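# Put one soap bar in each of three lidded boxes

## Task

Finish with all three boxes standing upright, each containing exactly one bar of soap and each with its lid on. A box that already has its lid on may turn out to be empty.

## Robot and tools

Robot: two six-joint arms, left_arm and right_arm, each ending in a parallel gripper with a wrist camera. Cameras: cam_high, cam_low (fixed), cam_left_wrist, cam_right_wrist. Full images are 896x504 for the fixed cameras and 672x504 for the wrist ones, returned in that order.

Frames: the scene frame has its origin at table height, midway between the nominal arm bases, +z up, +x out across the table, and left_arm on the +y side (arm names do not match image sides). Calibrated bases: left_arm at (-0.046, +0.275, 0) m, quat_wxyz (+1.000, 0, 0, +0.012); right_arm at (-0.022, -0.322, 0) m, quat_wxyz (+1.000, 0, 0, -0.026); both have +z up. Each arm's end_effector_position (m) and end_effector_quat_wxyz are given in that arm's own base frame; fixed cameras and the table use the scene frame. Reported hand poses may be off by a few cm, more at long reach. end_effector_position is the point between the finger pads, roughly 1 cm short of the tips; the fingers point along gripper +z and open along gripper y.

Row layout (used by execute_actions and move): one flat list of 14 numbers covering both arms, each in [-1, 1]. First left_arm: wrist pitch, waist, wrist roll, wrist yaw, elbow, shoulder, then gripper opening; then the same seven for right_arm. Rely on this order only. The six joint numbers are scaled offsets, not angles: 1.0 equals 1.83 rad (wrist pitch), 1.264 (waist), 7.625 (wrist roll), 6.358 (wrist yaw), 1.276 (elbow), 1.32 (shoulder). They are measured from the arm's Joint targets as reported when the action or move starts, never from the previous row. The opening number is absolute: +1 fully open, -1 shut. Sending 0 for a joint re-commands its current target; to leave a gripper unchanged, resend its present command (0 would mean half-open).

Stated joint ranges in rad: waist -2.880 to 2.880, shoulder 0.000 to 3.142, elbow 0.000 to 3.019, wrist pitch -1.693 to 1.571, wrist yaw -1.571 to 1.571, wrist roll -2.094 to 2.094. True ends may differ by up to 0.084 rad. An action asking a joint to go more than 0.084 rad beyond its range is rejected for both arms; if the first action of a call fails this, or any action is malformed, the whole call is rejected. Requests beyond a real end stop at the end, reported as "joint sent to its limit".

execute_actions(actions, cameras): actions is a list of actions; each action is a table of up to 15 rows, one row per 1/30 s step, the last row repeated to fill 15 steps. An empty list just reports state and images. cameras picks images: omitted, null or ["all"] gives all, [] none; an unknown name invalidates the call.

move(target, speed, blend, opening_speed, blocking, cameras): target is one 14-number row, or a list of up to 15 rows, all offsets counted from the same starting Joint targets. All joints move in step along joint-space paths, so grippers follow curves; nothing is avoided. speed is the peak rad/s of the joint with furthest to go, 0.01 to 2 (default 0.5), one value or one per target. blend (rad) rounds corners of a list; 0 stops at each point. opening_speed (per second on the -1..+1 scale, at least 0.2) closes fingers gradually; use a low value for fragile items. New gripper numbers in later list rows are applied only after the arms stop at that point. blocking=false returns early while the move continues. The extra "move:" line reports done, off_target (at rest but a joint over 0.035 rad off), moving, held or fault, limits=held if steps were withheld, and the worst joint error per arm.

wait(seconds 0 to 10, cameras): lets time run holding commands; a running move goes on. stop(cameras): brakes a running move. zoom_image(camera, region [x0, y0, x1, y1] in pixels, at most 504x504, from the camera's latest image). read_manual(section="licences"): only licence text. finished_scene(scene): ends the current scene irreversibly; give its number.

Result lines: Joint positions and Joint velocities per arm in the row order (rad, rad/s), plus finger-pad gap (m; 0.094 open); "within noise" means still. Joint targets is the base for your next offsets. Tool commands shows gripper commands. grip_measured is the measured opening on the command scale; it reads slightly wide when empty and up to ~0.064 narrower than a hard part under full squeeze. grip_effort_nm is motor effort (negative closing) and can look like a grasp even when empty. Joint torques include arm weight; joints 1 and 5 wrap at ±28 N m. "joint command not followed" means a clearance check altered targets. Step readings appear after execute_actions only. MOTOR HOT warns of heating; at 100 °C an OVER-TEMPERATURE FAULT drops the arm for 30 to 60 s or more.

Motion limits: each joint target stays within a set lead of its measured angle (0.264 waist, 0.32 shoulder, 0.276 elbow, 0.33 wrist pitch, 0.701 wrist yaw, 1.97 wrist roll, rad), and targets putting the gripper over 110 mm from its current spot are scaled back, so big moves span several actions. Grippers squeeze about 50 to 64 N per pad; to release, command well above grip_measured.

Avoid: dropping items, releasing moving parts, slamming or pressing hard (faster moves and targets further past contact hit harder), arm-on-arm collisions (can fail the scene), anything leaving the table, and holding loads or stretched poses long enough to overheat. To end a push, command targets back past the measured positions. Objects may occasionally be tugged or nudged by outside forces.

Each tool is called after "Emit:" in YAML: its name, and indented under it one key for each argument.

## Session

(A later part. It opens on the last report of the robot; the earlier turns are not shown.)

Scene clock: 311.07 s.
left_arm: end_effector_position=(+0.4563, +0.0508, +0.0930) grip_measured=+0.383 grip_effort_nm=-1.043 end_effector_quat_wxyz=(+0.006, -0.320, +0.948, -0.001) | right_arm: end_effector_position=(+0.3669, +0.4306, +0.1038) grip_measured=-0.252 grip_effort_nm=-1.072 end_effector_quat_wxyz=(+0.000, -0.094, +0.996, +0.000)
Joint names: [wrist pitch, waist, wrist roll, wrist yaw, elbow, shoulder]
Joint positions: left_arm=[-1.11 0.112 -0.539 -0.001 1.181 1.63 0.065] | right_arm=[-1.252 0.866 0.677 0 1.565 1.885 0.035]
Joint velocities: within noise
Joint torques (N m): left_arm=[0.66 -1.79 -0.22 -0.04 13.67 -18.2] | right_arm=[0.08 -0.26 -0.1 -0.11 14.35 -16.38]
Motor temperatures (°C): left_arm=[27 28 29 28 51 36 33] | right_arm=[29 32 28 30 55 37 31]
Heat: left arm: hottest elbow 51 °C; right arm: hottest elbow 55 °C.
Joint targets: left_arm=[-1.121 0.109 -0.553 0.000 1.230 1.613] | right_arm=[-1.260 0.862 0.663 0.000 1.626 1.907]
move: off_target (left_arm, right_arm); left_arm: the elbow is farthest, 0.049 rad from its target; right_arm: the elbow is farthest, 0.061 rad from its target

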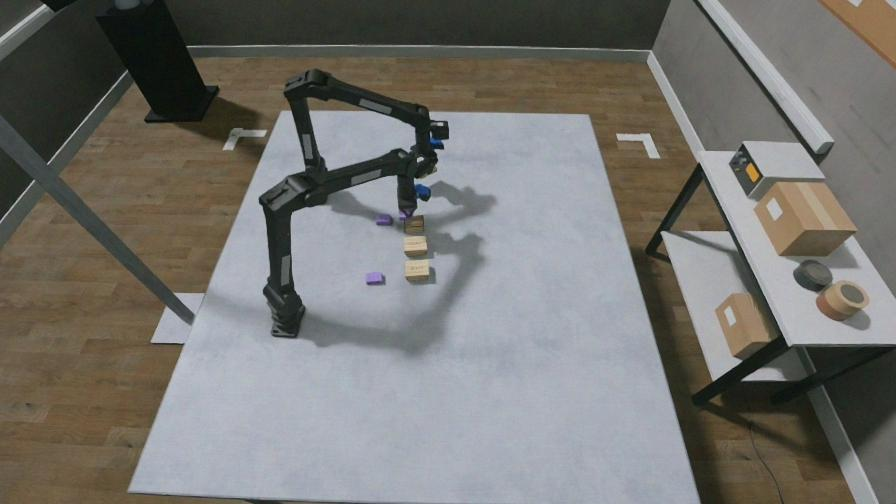

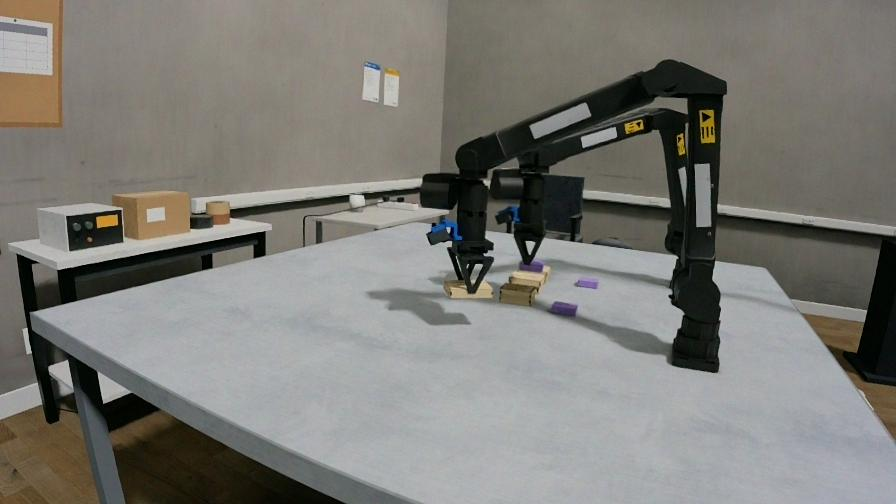

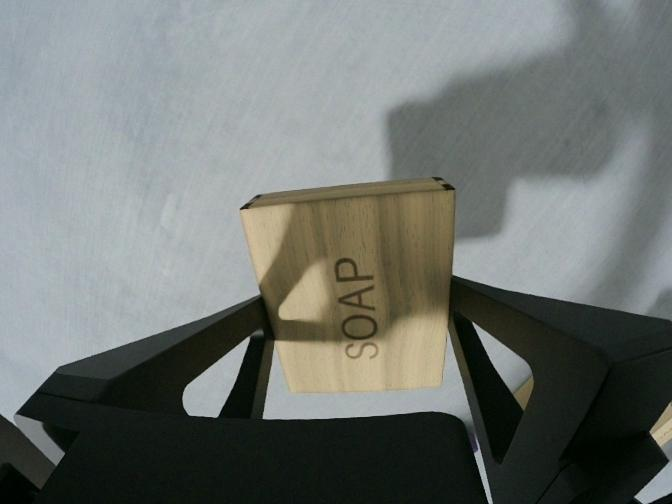

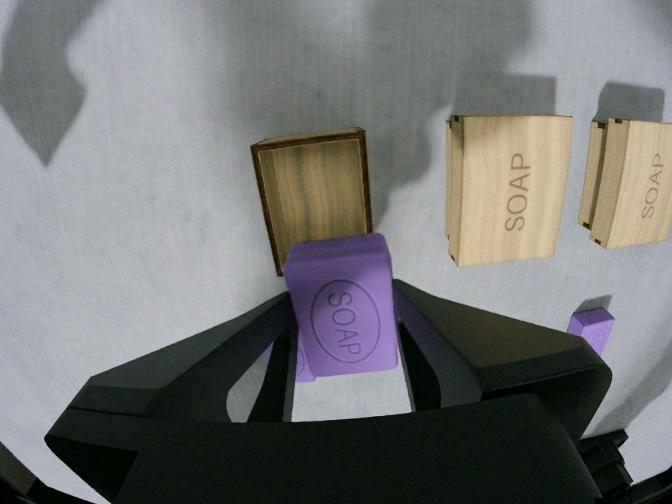

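Emit:
move:
  target:
    - [0,0,0,0,0,0,0.2,-0.0164,-0.0087,0,0,0.0768,0.05,-0.35]
    - [0,0,0,0,0,0,0.2,0.0372,-0.0087,0,0,-0.0165,0.0735,-0.35]
  speed: 0.25
  cameras: ["cam_right_wrist","cam_low"]

Emit:
zoom_image:
  camera: "cam_low"
  region: [490, 245, 580, 310]

Scene clock: 351.20 s.
left_arm: end_effector_position=(+0.4563, +0.0508, +0.0930) grip_measured=+0.383 grip_effort_nm=-1.033 end_effector_quat_wxyz=(+0.006, -0.320, +0.948, -0.001) | right_arm: end_effector_position=(+0.3872, +0.4468, +0.0643) grip_measured=-0.252 grip_effort_nm=-1.082 end_effector_quat_wxyz=(-0.001, -0.091, +0.996, -0.001)
Joint names: [wrist pitch, waist, wrist roll, wrist yaw, elbow, shoulder]
Joint positions: left_arm=[-1.11 0.112 -0.539 -0.001 1.181 1.63 0.065] | right_arm=[-1.201 0.857 0.675 0 1.612 1.985 0.035]
Joint velocities: within noise
Joint torques (N m): left_arm=[0.66 -1.79 -0.22 -0.04 13.68 -18.26] | right_arm=[0.68 -0.5 -0.11 -0.11 8.39 -17.67]
Motor temperatures (°C): left_arm=[27 28 29 28 52 36 33] | right_arm=[29 32 28 30 61 36 31]
Heat: left arm: hottest elbow 52 °C; right arm: hottest elbow 61 °C.
Joint targets: left_arm=[-1.121 0.109 -0.553 0.000 1.230 1.613] | right_arm=[-1.192 0.851 0.662 0.000 1.604 2.004]
move: off_target (left_arm); left_arm: the elbow is farthest, 0.049 rad from its target
Images, in order (width x height): cam_low 896x504, cam_right_wrist 672x504.

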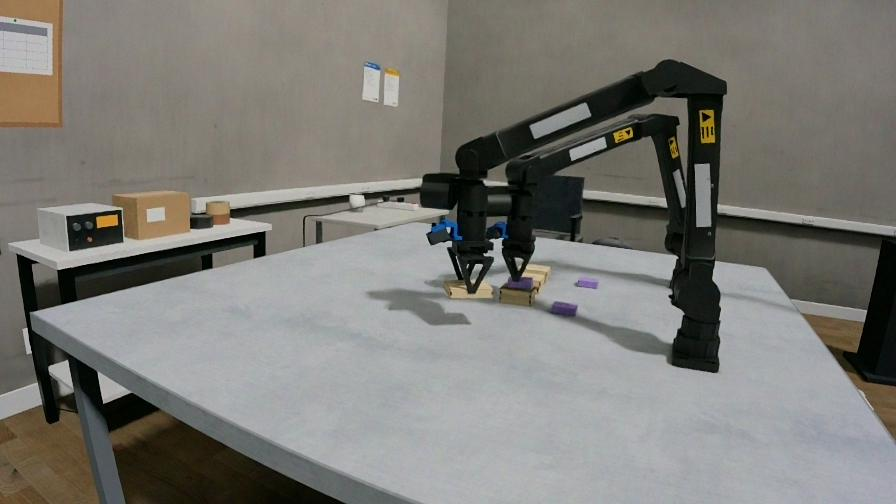

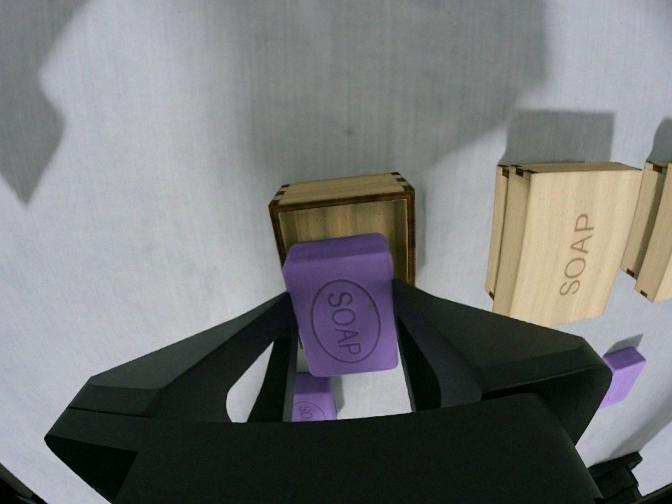

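Scaled by 5.600 from the camera's 896x504 image, which has a finer 1280x720 frame.

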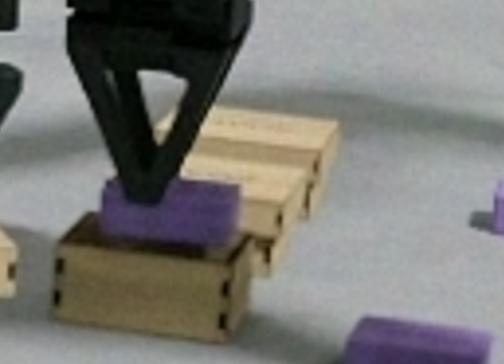

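Emit:
move:
  target: [0,0,0,0,0,0,0.2,0.0344,-0.0032,0,0,-0.0219,0.0242,-0.35]
  speed: 0.1
  cameras: ["cam_right_wrist","cam_low"]

Emit:
zoom_image:
  camera: "cam_low"
  region: [490, 245, 580, 310]

Scene clock: 377.17 s.
left_arm: end_effector_position=(+0.4563, +0.0508, +0.0930) grip_measured=+0.383 grip_effort_nm=-1.033 end_effector_quat_wxyz=(+0.006, -0.320, +0.948, -0.001) | right_arm: end_effector_position=(+0.3908, +0.4475, +0.0398) grip_measured=-0.252 grip_effort_nm=-1.077 end_effector_quat_wxyz=(+0.002, -0.089, +0.996, +0.002)
Joint names: [wrist pitch, waist, wrist roll, wrist yaw, elbow, shoulder]
Joint positions: left_arm=[-1.11 0.112 -0.539 -0.001 1.181 1.63 0.065] | right_arm=[-1.138 0.854 0.675 0 1.586 2.013 0.035]
Joint velocities: within noise
Joint torques (N m): left_arm=[0.65 -1.73 -0.22 -0.04 13.68 -18.26] | right_arm=[0.69 -0.5 -0.11 -0.1 8.13 -17.61]
Motor temperatures (°C): left_arm=[27 28 29 28 52 36 33] | right_arm=[29 32 28 30 59 39 32]
Heat: left arm: hottest elbow 52 °C; right arm: hottest elbow 59 °C.
Joint targets: left_arm=[-1.121 0.109 -0.553 0.000 1.230 1.613] | right_arm=[-1.129 0.847 0.662 0.000 1.577 2.036]
move: off_target (left_arm); left_arm: the elbow is farthest, 0.049 rad from its target
Images, in order (width x height): cam_low 896x504, cam_right_wrist 672x504.

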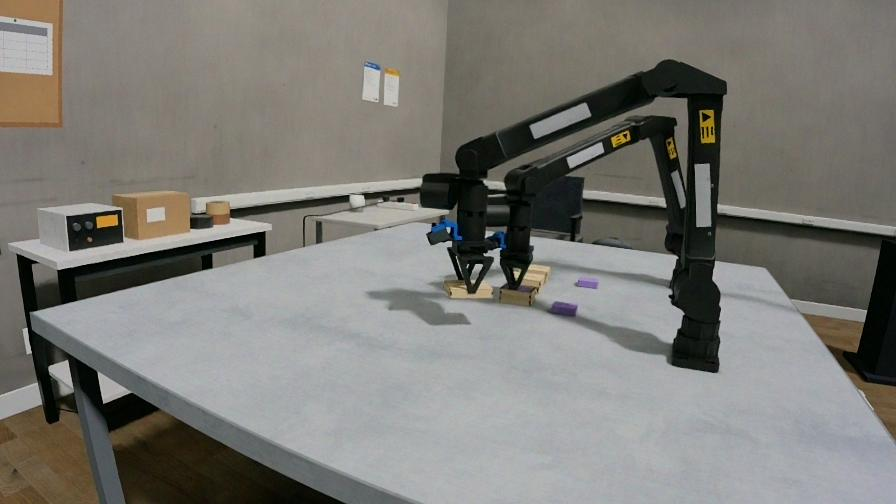

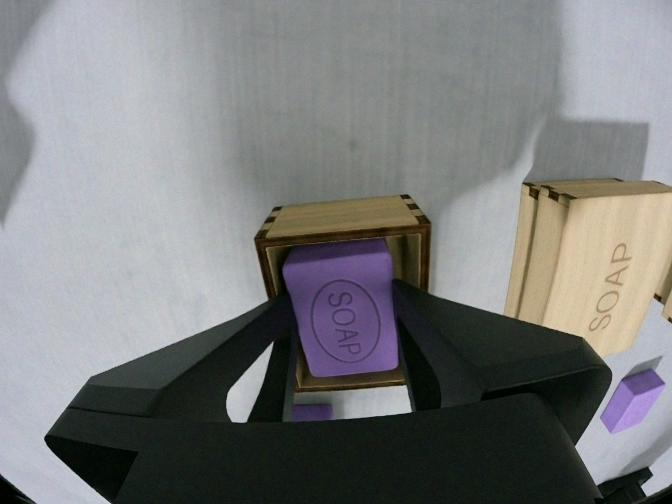

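Scaled by 5.600 from the camera's 896x504 image, which has a finer 1280x720 frame.

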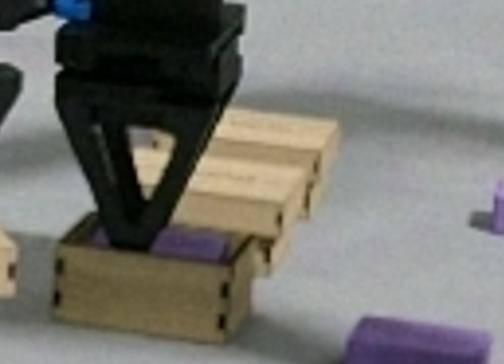

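Emit:
move:
  target: [0,0,0,0,0,0,0.2,0.006,-0.003,0,0,-0.0035,0.0053,-0.35]
  speed: 0.1
  cameras: ["cam_right_wrist"]

Scene clock: 386.37 s.
left_arm: end_effector_position=(+0.4563, +0.0508, +0.0930) grip_measured=+0.383 grip_effort_nm=-1.038 end_effector_quat_wxyz=(+0.006, -0.320, +0.948, -0.001) | right_arm: end_effector_position=(+0.3939, +0.4479, +0.0372) grip_measured=-0.252 grip_effort_nm=-1.082 end_effector_quat_wxyz=(+0.004, -0.087, +0.996, +0.004)
Joint names: [wrist pitch, waist, wrist roll, wrist yaw, elbow, shoulder]
Joint positions: left_arm=[-1.11 0.112 -0.539 -0.001 1.181 1.63 0.065] | right_arm=[-1.127 0.85 0.675 0 1.586 2.017 0.035]
Joint velocities: within noise
Joint torques (N m): left_arm=[0.65 -1.73 -0.21 -0.04 13.68 -18.26] | right_arm=[0.72 -0.5 -0.11 -0.1 7.73 -17.61]
Motor temperatures (°C): left_arm=[27 28 29 28 52 36 33] | right_arm=[29 32 28 30 58 39 32]
Heat: left arm: hottest elbow 52 °C; right arm: hottest elbow 58 °C.
Joint targets: left_arm=[-1.121 0.109 -0.553 0.000 1.230 1.613] | right_arm=[-1.118 0.843 0.662 0.000 1.572 2.043]
move: off_target (left_arm); left_arm: the elbow is farthest, 0.049 rad from its target
Images, in order (width x height): cam_right_wrist 672x504.

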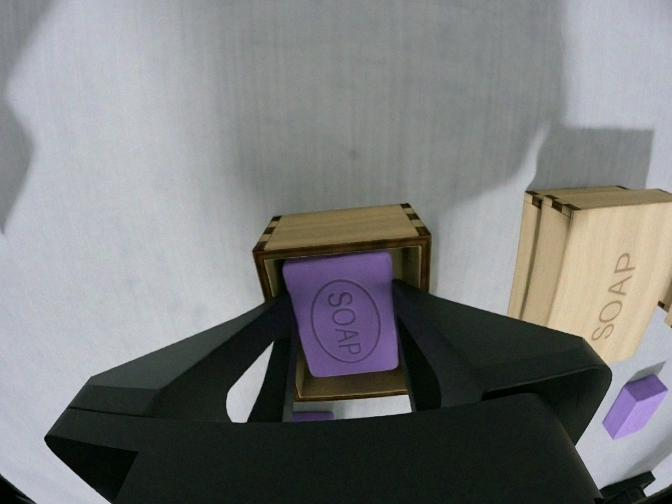

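Emit:
move:
  target: [0,0,0,0,0,0,0.2,0,0.001,0,0,-0.005,0.004,-0.35]
  speed: 0.1
  cameras: ["cam_right_wrist"]

Scene clock: 394.93 s.
left_arm: end_effector_position=(+0.4563, +0.0508, +0.0930) grip_measured=+0.383 grip_effort_nm=-1.043 end_effector_quat_wxyz=(+0.006, -0.320, +0.948, -0.001) | right_arm: end_effector_position=(+0.3910, +0.4446, +0.0307) grip_measured=-0.252 grip_effort_nm=-1.087 end_effector_quat_wxyz=(-0.001, -0.087, +0.996, -0.001)
Joint names: [wrist pitch, waist, wrist roll, wrist yaw, elbow, shoulder]
Joint positions: left_arm=[-1.11 0.112 -0.539 -0.001 1.181 1.63 0.065] | right_arm=[-1.127 0.85 0.675 0 1.576 2.022 0.035]
Joint velocities: within noise
Joint torques (N m): left_arm=[0.66 -1.73 -0.22 -0.04 13.67 -18.26] | right_arm=[0.68 -0.38 -0.11 -0.1 7.95 -17.44]
Motor temperatures (°C): left_arm=[27 28 29 28 52 36 33] | right_arm=[29 32 28 30 56 39 32]
Heat: left arm: hottest elbow 52 °C; right arm: hottest elbow 56 °C.
Joint targets: left_arm=[-1.121 0.109 -0.553 0.000 1.230 1.613] | right_arm=[-1.118 0.845 0.662 0.000 1.566 2.048]
move: off_target (left_arm); left_arm: the elbow is farthest, 0.049 rad from its target
Images, in order (width x height): cam_right_wrist 672x504.

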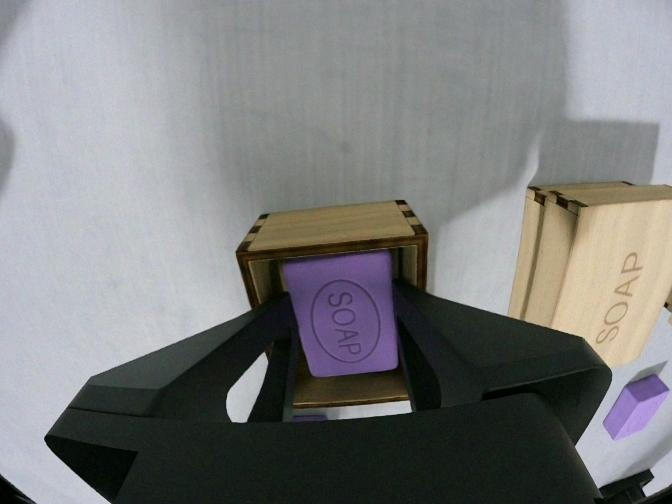

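Emit:
move:
  target: [0,0,0,0,0,0,0.2,0,0,0,0,0,0,-0.12]
  opening_speed: 0.3
  cameras: []

Emit:
move:
  target:
    - [0,0,0,0,0,0,0.2,-0.0104,0,0,0,0.0502,-0.0303,-0.12]
    - [0,0,0,0,0,0,0.2,-0.0443,0,0,0,0.0737,-0.0614,-0.12]
    - [0,0,0,0,0,0,0.2,-0.0934,0,0,0,0.1176,-0.0864,-0.12]
    - [0,0,0,0,0,0,0.2,-0.0934,-0.6685,0,0,0.1176,-0.0864,-0.12]
  speed: [0.12,0.15,0.25,0.6]
  cameras: ["cam_high","cam_low","cam_right_wrist"]

Emit:
zoom_image:
  camera: "cam_high"
  region: [380, 190, 450, 290]

Emit:
zoom_image:
  camera: "cam_low"
  region: [490, 245, 580, 310]

Scene clock: 410.40 s.
left_arm: end_effector_position=(+0.4563, +0.0508, +0.0930) grip_measured=+0.383 grip_effort_nm=-1.043 end_effector_quat_wxyz=(+0.006, -0.320, +0.948, -0.001) | right_arm: end_effector_position=(+0.3911, +0.4446, +0.0307) grip_measured=-0.141 grip_effort_nm=1.048 end_effector_quat_wxyz=(-0.001, -0.087, +0.996, -0.001)
Joint names: [wrist pitch, waist, wrist roll, wrist yaw, elbow, shoulder]
Joint positions: left_arm=[-1.11 0.112 -0.539 -0.001 1.181 1.63 0.065] | right_arm=[-1.126 0.85 0.675 0 1.576 2.022 0.04]
Joint velocities: within noise
Joint torques (N m): left_arm=[0.64 -1.79 -0.22 -0.04 13.68 -18.2] | right_arm=[0.66 -0.44 -0.11 -0.11 7.94 -17.49]
Motor temperatures (°C): left_arm=[27 28 29 28 53 36 33] | right_arm=[29 32 28 30 55 40 32]
Heat: left arm: hottest elbow 53 °C; right arm: hottest elbow 55 °C.
Joint targets: left_arm=[-1.121 0.109 -0.553 0.000 1.230 1.613] | right_arm=[-1.118 0.845 0.662 0.000 1.566 2.048]
move: off_target (left_arm); left_arm: the elbow is farthest, 0.049 rad from its target
No camera images: "cameras" was empty.

Scene clock: 414.10 s.
left_arm: end_effector_position=(+0.4563, +0.0508, +0.0930) grip_measured=+0.383 grip_effort_nm=-1.038 end_effector_quat_wxyz=(+0.006, -0.320, +0.948, -0.001) | right_arm: end_effector_position=(+0.5910, -0.0028, +0.1019) grip_measured=-0.141 grip_effort_nm=1.072 end_effector_quat_wxyz=(+0.001, +0.333, +0.943, -0.001)
Joint names: [wrist pitch, waist, wrist roll, wrist yaw, elbow, shoulder]
Joint positions: left_arm=[-1.11 0.112 -0.539 -0.001 1.181 1.63 0.065] | right_arm=[-1.279 -0.004 0.675 0.002 1.659 1.95 0.04]
Joint velocities: within noise
Joint torques (N m): left_arm=[0.64 -1.73 -0.22 -0.04 13.68 -18.2] | right_arm=[0.03 0.32 -0.11 -0.17 14.11 -20.37]
Motor temperatures (°C): left_arm=[27 28 29 28 53 36 33] | right_arm=[29 32 28 30 55 40 32]
Heat: left arm: hottest elbow 53 °C; right arm: hottest elbow 55 °C.
Joint targets: left_arm=[-1.121 0.109 -0.553 0.000 1.230 1.613] | right_arm=[-1.289 -0.001 0.662 0.001 1.715 1.934]
move: off_target (left_arm, right_arm); left_arm: the elbow is farthest, 0.049 rad from its target; right_arm: the elbow is farthest, 0.057 rad from its target
Images, in order (width x height): cam_high 896x504, cam_low 896x504, cam_right_wrist 672x504.

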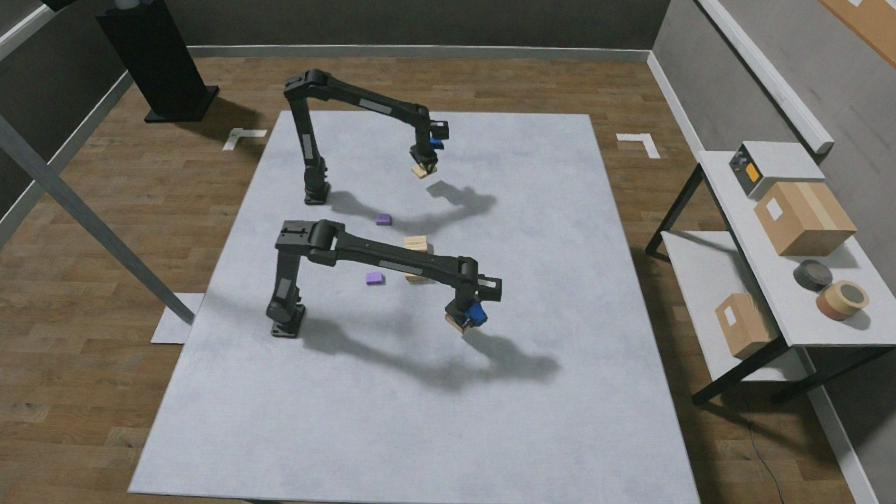

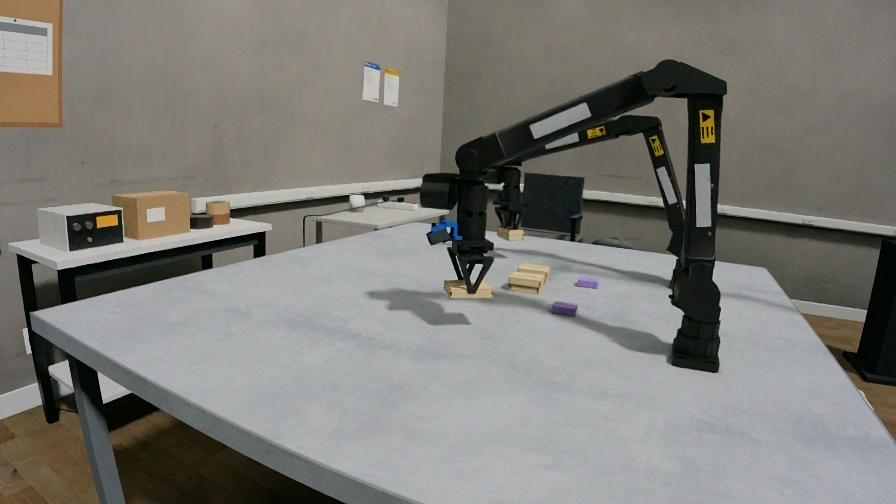

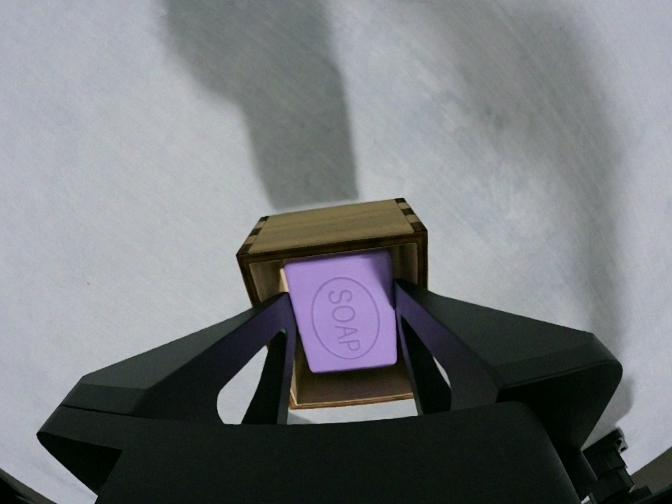

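Scaled by 5.040 from the camera's 896x504 image, which has a finer 1280x720 frame.

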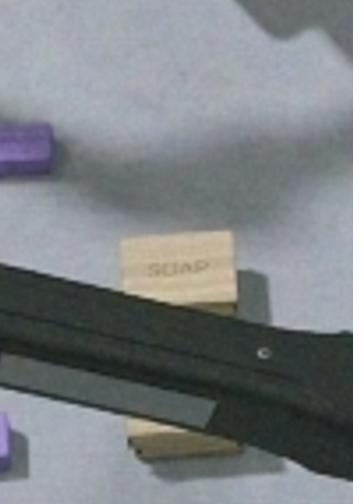

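Scaled by 5.600 from the camera's 896x504 image, which has a finer 1280x720 frame.

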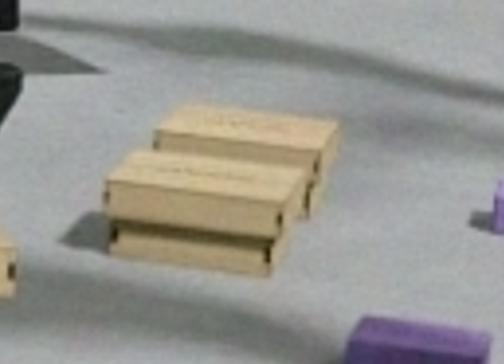

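Emit:
move:
  target:
    - [0,0,0,0,0,0,0.2,0,0.682,0,0,0,0,-0.12]
    - [0,0,0,0,0,0,0.2,0.059,0.682,0,0,-0.0956,0.0545,-0.12]
    - [0,0,0,0,0,0,0.2,0.0934,0.682,0,0,-0.114,0.082,-0.12]
  speed: [0.5,0.15,0.06]
  cameras: ["cam_low","cam_right_wrist"]

Emit:
zoom_image:
  camera: "cam_low"
  region: [490, 245, 580, 310]

Scene clock: 436.30 s.
left_arm: end_effector_position=(+0.4563, +0.0508, +0.0930) grip_measured=+0.383 grip_effort_nm=-1.033 end_effector_quat_wxyz=(+0.006, -0.320, +0.948, -0.001) | right_arm: end_effector_position=(+0.3845, +0.4519, +0.0327) grip_measured=-0.140 grip_effort_nm=1.038 end_effector_quat_wxyz=(+0.001, -0.096, +0.995, +0.001)
Joint names: [wrist pitch, waist, wrist roll, wrist yaw, elbow, shoulder]
Joint positions: left_arm=[-1.11 0.112 -0.539 -0.001 1.181 1.63 0.065] | right_arm=[-1.127 0.867 0.675 0 1.578 2.021 0.04]
Joint velocities: within noise
Joint torques (N m): left_arm=[0.65 -1.79 -0.21 -0.04 13.68 -18.26] | right_arm=[0.76 -0.38 -0.11 -0.1 8.13 -18.2]
Motor temperatures (°C): left_arm=[27 28 29 28 53 36 33] | right_arm=[29 32 28 30 57 40 32]
Heat: left arm: hottest elbow 53 °C; right arm: hottest elbow 57 °C.
Joint targets: left_arm=[-1.121 0.109 -0.553 0.000 1.230 1.613] | right_arm=[-1.118 0.862 0.662 0.000 1.570 2.042]
move: off_target (left_arm); left_arm: the elbow is farthest, 0.049 rad from its target
Images, in order (width x height): cam_low 896x504, cam_right_wrist 672x504.

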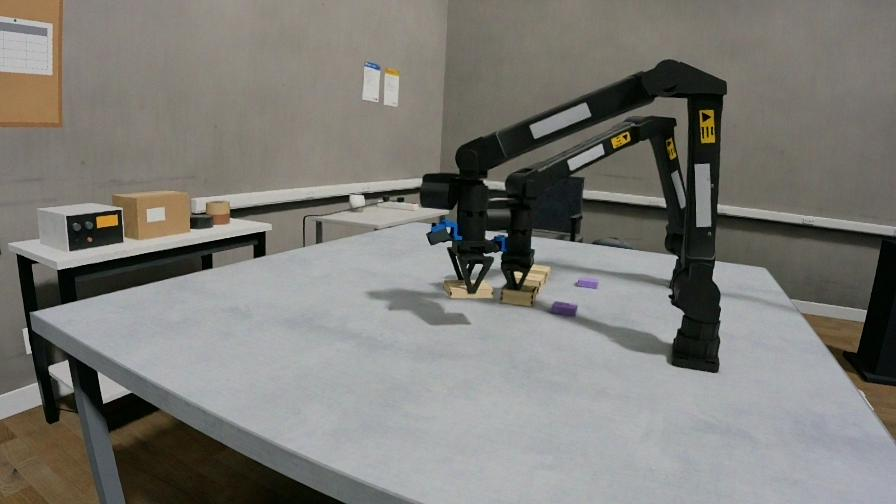

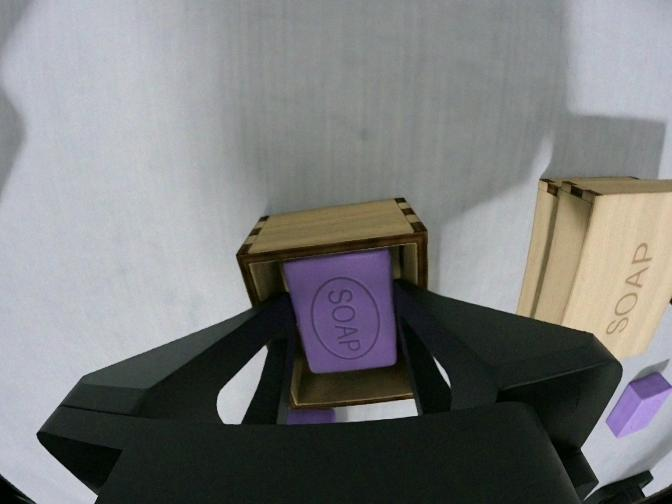

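Scaled by 5.600 from the camera's 896x504 image, which has a finer 1280x720 frame.

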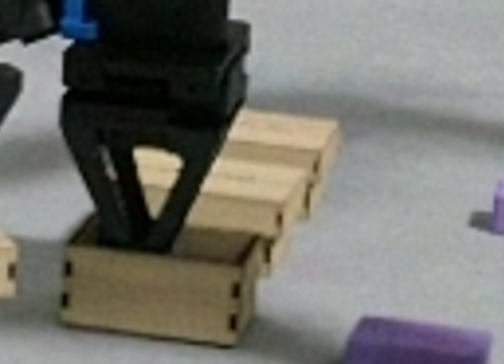

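Emit:
move:
  target: [0,0,0,0,0,0,0.2,0,0,0,0,-0.0035,0.0045,-0.12]
  speed: 0.06
  cameras: []

Emit:
move:
  target: [0,0,0,0,0,0,0.2,0,0,0,0,0,0,-0.195]
  opening_speed: 0.2
  cameras: ["cam_right_wrist"]

Scene clock: 450.47 s.
left_arm: end_effector_position=(+0.4563, +0.0508, +0.0930) grip_measured=+0.383 grip_effort_nm=-1.038 end_effector_quat_wxyz=(+0.006, -0.320, +0.948, -0.001) | right_arm: end_effector_position=(+0.3843, +0.4516, +0.0307) grip_measured=-0.140 grip_effort_nm=1.053 end_effector_quat_wxyz=(+0.000, -0.096, +0.995, -0.001)
Joint names: [wrist pitch, waist, wrist roll, wrist yaw, elbow, shoulder]
Joint positions: left_arm=[-1.11 0.112 -0.539 -0.001 1.181 1.63 0.065] | right_arm=[-1.127 0.867 0.675 0 1.578 2.024 0.04]
Joint velocities: within noise
Joint torques (N m): left_arm=[0.65 -1.73 -0.22 -0.04 13.68 -18.26] | right_arm=[0.68 -0.38 -0.1 -0.11 7.75 -17.96]
Motor temperatures (°C): left_arm=[27 28 29 28 53 36 33] | right_arm=[29 32 28 30 58 39 32]
Heat: left arm: hottest elbow 53 °C; right arm: hottest elbow 58 °C.
Joint targets: left_arm=[-1.121 0.109 -0.553 0.000 1.230 1.613] | right_arm=[-1.118 0.862 0.662 0.000 1.566 2.048]
move: off_target (left_arm); left_arm: the elbow is farthest, 0.049 rad from its target
No camera images: "cameras" was empty.

Scene clock: 451.10 s.
left_arm: end_effector_position=(+0.4563, +0.0508, +0.0930) grip_measured=+0.383 grip_effort_nm=-1.038 end_effector_quat_wxyz=(+0.006, -0.320, +0.948, -0.001) | right_arm: end_effector_position=(+0.3843, +0.4516, +0.0307) grip_measured=-0.190 grip_effort_nm=-0.242 end_effector_quat_wxyz=(+0.000, -0.096, +0.995, -0.001)
Joint names: [wrist pitch, waist, wrist roll, wrist yaw, elbow, shoulder]
Joint positions: left_arm=[-1.11 0.112 -0.539 -0.001 1.181 1.63 0.065] | right_arm=[-1.127 0.867 0.675 0 1.578 2.024 0.038]
Joint velocities: within noise
Joint torques (N m): left_arm=[0.65 -1.73 -0.22 -0.04 13.67 -18.26] | right_arm=[0.68 -0.38 -0.1 -0.11 7.72 -17.67]
Motor temperatures (°C): left_arm=[27 28 29 28 53 36 33] | right_arm=[29 32 28 30 58 39 32]
Heat: left arm: hottest elbow 53 °C; right arm: hottest elbow 58 °C.
Joint targets: left_arm=[-1.121 0.109 -0.553 0.000 1.230 1.613] | right_arm=[-1.118 0.862 0.663 0.000 1.566 2.048]
move: off_target (left_arm); left_arm: the elbow is farthest, 0.049 rad from its target
Images, in order (width x height): cam_right_wrist 672x504.

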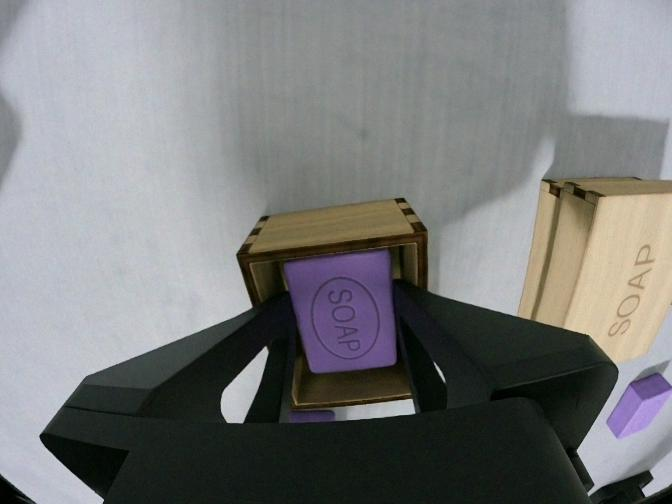

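Emit:
move:
  target:
    - [0,0,0,0,0,0,0.2,-0.0104,0,0,0,0.0502,-0.0303,-0.195]
    - [0,0,0,0,0,0,0.2,-0.0443,0,0,0,0.0737,-0.0614,-0.195]
  speed: [0.12,0.12]
  cameras: ["cam_low","cam_right_wrist"]

Emit:
zoom_image:
  camera: "cam_low"
  region: [490, 245, 580, 310]

Scene clock: 461.70 s.
left_arm: end_effector_position=(+0.4563, +0.0508, +0.0930) grip_measured=+0.383 grip_effort_nm=-1.038 end_effector_quat_wxyz=(+0.006, -0.320, +0.948, -0.001) | right_arm: end_effector_position=(+0.3836, +0.4509, +0.0658) grip_measured=-0.191 grip_effort_nm=-0.256 end_effector_quat_wxyz=(+0.002, -0.096, +0.995, +0.002)
Joint names: [wrist pitch, waist, wrist roll, wrist yaw, elbow, shoulder]
Joint positions: left_arm=[-1.11 0.112 -0.539 -0.001 1.181 1.63 0.065] | right_arm=[-1.191 0.867 0.675 0 1.607 1.98 0.038]
Joint velocities: within noise
Joint torques (N m): left_arm=[0.66 -1.67 -0.22 -0.04 13.67 -18.26] | right_arm=[-0.02 -0.32 -0.11 -0.1 13.56 -20.72]
Motor temperatures (°C): left_arm=[27 28 29 28 53 36 33] | right_arm=[29 32 28 30 58 39 32]
Heat: left arm: hottest elbow 53 °C; right arm: hottest elbow 58 °C.
Joint targets: left_arm=[-1.121 0.109 -0.553 0.000 1.230 1.613] | right_arm=[-1.199 0.862 0.663 0.000 1.660 1.967]
move: off_target (left_arm, right_arm); left_arm: the elbow is farthest, 0.049 rad from its target; right_arm: the elbow is farthest, 0.053 rad from its target
Images, in order (width x height): cam_low 896x504, cam_right_wrist 672x504.

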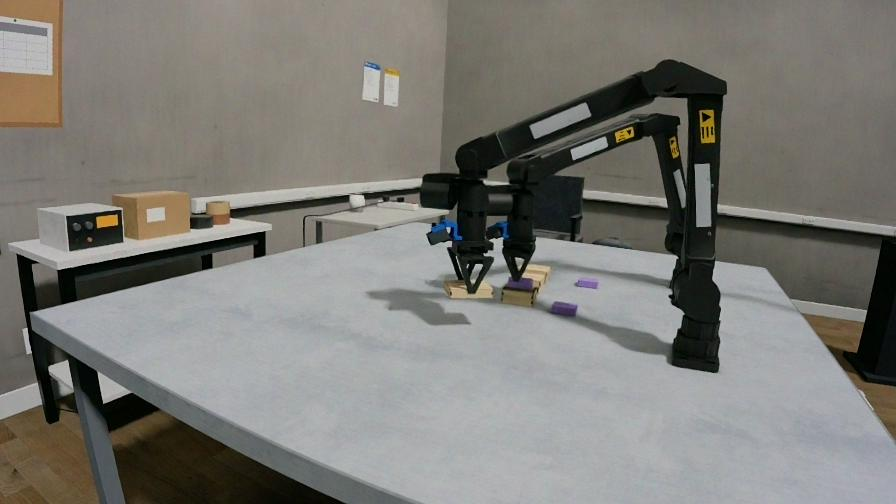

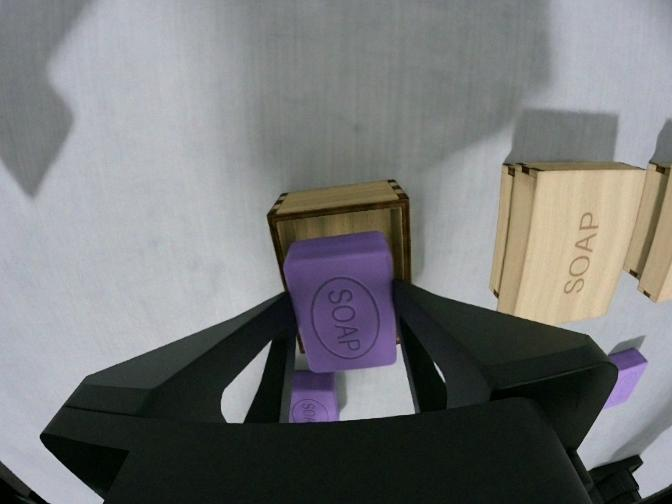

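Scaled by 5.600 from the camera's 896x504 image, which has a finer 1280x720 frame.

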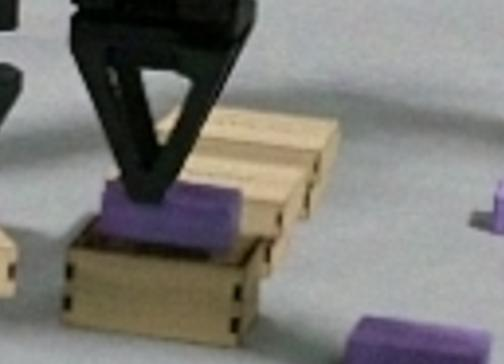

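Emit:
wait:
  seconds: 0

Emit:
zoom_image:
  camera: "cam_right_wrist"
  region: [180, 140, 520, 400]

Scene clock: 522.77 s.
left_arm: end_effector_position=(+0.4563, +0.0508, +0.0930) grip_measured=+0.383 grip_effort_nm=-1.043 end_effector_quat_wxyz=(+0.006, -0.320, +0.948, -0.001) | right_arm: end_effector_position=(+0.3836, +0.4509, +0.0658) grip_measured=-0.191 grip_effort_nm=-0.247 end_effector_quat_wxyz=(+0.002, -0.096, +0.995, +0.002)
Joint names: [wrist pitch, waist, wrist roll, wrist yaw, elbow, shoulder]
Joint positions: left_arm=[-1.11 0.112 -0.539 -0.001 1.181 1.63 0.065] | right_arm=[-1.191 0.867 0.675 0 1.607 1.98 0.038]
Joint velocities: within noise
Joint torques (N m): left_arm=[0.65 -1.79 -0.22 -0.04 13.67 -18.26] | right_arm=[0.08 -0.38 -0.1 -0.11 13.57 -20.25]
Motor temperatures (°C): left_arm=[27 28 29 28 54 36 33] | right_arm=[29 32 28 30 65 41 31]
Heat: left arm: hottest elbow 54 °C; right arm: hottest elbow 65 °C.
Joint targets: left_arm=[-1.121 0.109 -0.553 0.000 1.230 1.613] | right_arm=[-1.199 0.862 0.663 0.000 1.660 1.967]
Tool commands: left_gripper/opening=+0.2 right_gripper/opening=-0.195

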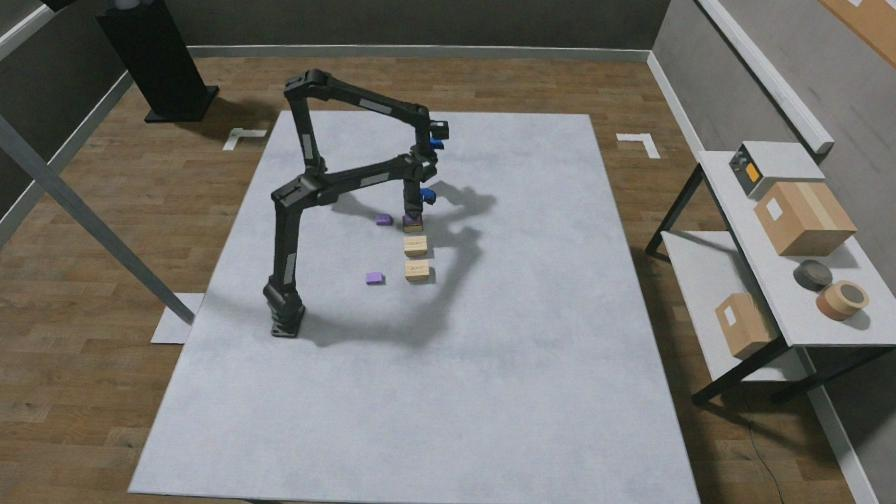

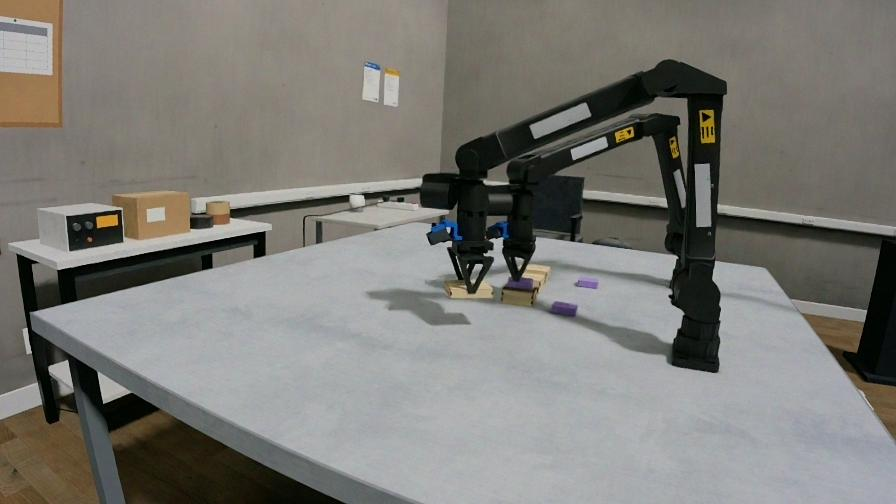

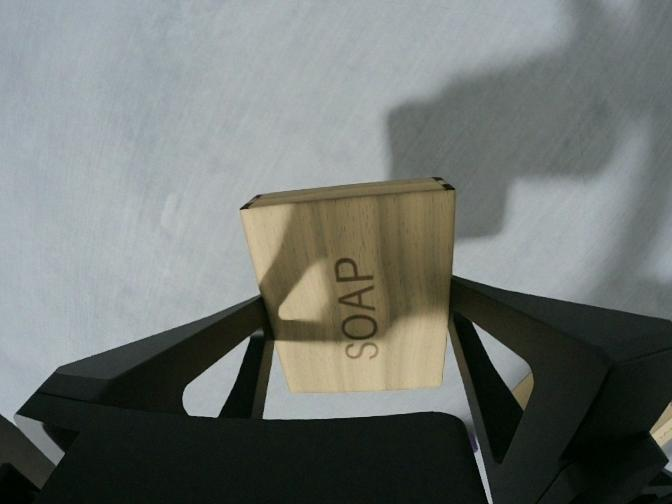

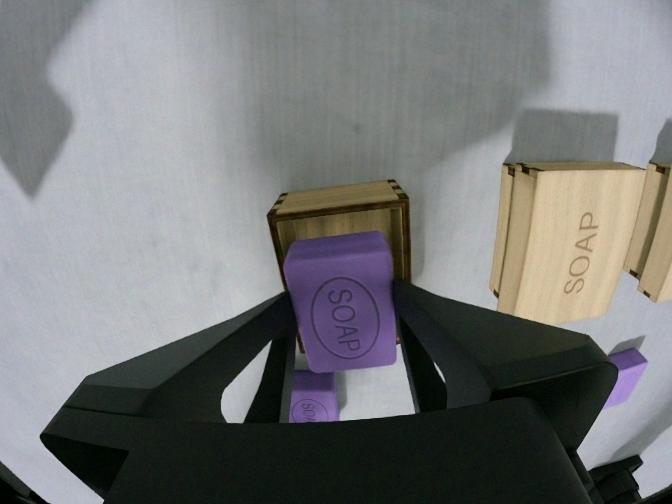

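Scaled by 1.482 from the camera's 672x504 image, which has a finer 960x720 frame.

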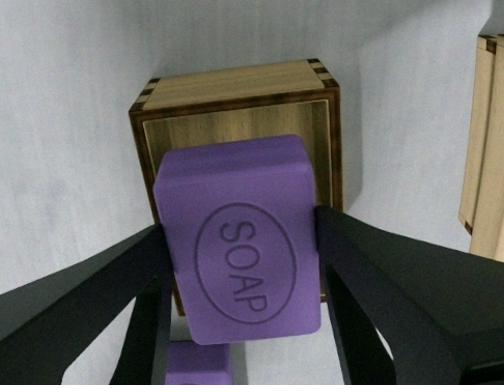

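Emit:
move:
  target:
    - [0,0,0,0,0,0,0.2,0,0.0063,0,0,-0.051,0.0174,-0.195]
    - [0,0,0,0,0,0,0.2,0.0432,0.0063,0,0,-0.0807,0.047,-0.195]
  speed: 0.08

Emit:
zoom_image:
  camera: "cam_right_wrist"
  region: [180, 140, 520, 400]

Scene clock: 581.83 s.
left_arm: end_effector_position=(+0.4563, +0.0508, +0.0930) grip_measured=+0.383 grip_effort_nm=-1.043 end_effector_quat_wxyz=(+0.006, -0.320, +0.948, -0.001) | right_arm: end_effector_position=(+0.3817, +0.4486, +0.0368) grip_measured=-0.191 grip_effort_nm=-0.252 end_effector_quat_wxyz=(+0.001, -0.096, +0.995, +0.001)
Joint names: [wrist pitch, waist, wrist roll, wrist yaw, elbow, shoulder]
Joint positions: left_arm=[-1.11 0.112 -0.539 -0.001 1.181 1.63 0.065] | right_arm=[-1.129 0.867 0.675 0 1.566 2.006 0.038]
Joint velocities: within noise
Joint torques (N m): left_arm=[0.65 -1.79 -0.21 -0.04 13.68 -18.26] | right_arm=[0.68 0.38 -0.11 -0.11 8.05 -17.32]
Motor temperatures (°C): left_arm=[27 28 29 28 54 37 34] | right_arm=[29 32 28 30 66 42 30]
Heat: left arm: hottest elbow 54 °C; right arm: hottest elbow 66 °C.
Joint targets: left_arm=[-1.121 0.109 -0.553 0.000 1.230 1.613] | right_arm=[-1.120 0.870 0.663 0.000 1.557 2.029]
move: off_target (left_arm); left_arm: the elbow is farthest, 0.049 rad from its target

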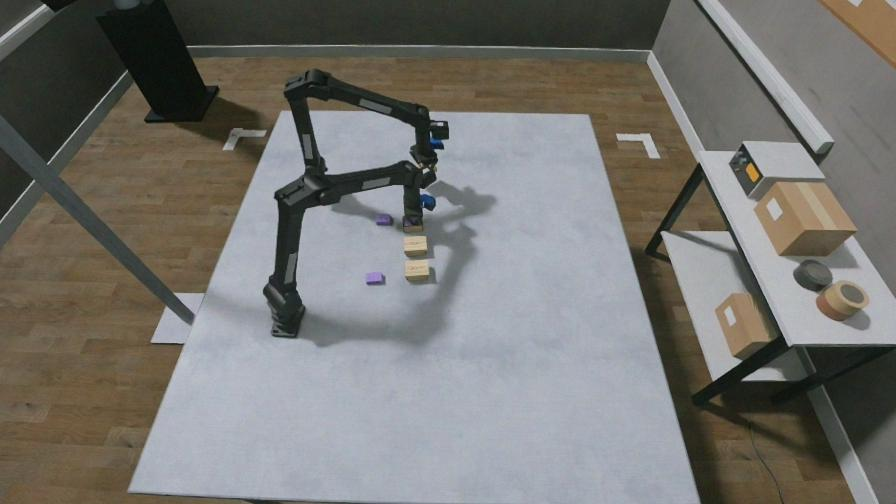

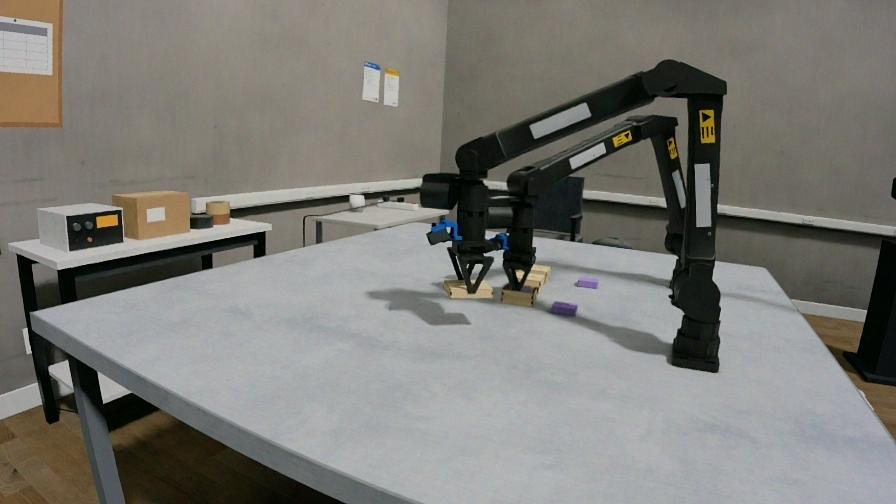

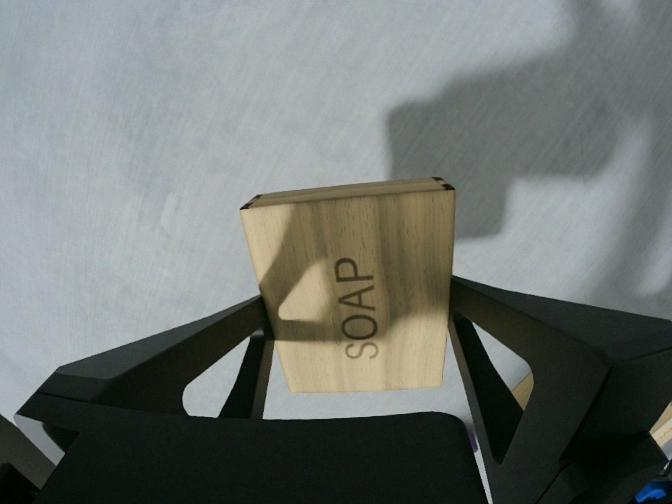

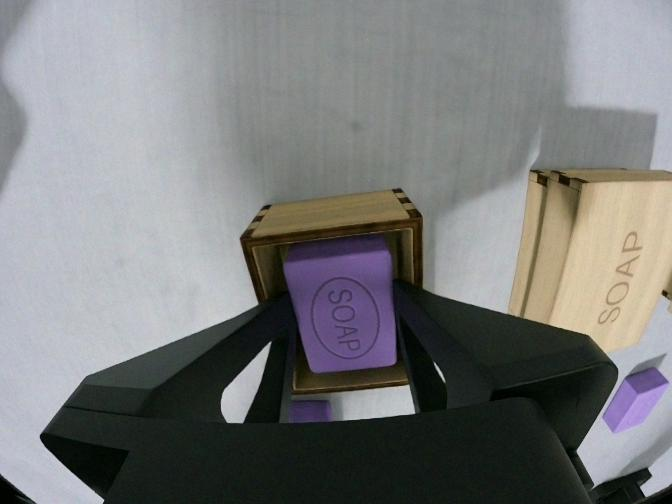

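Scaled by 1.482 from the camera's 672x504 image, which has a finer 960x720 frame.

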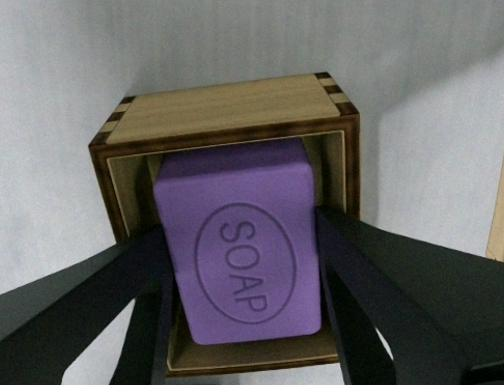

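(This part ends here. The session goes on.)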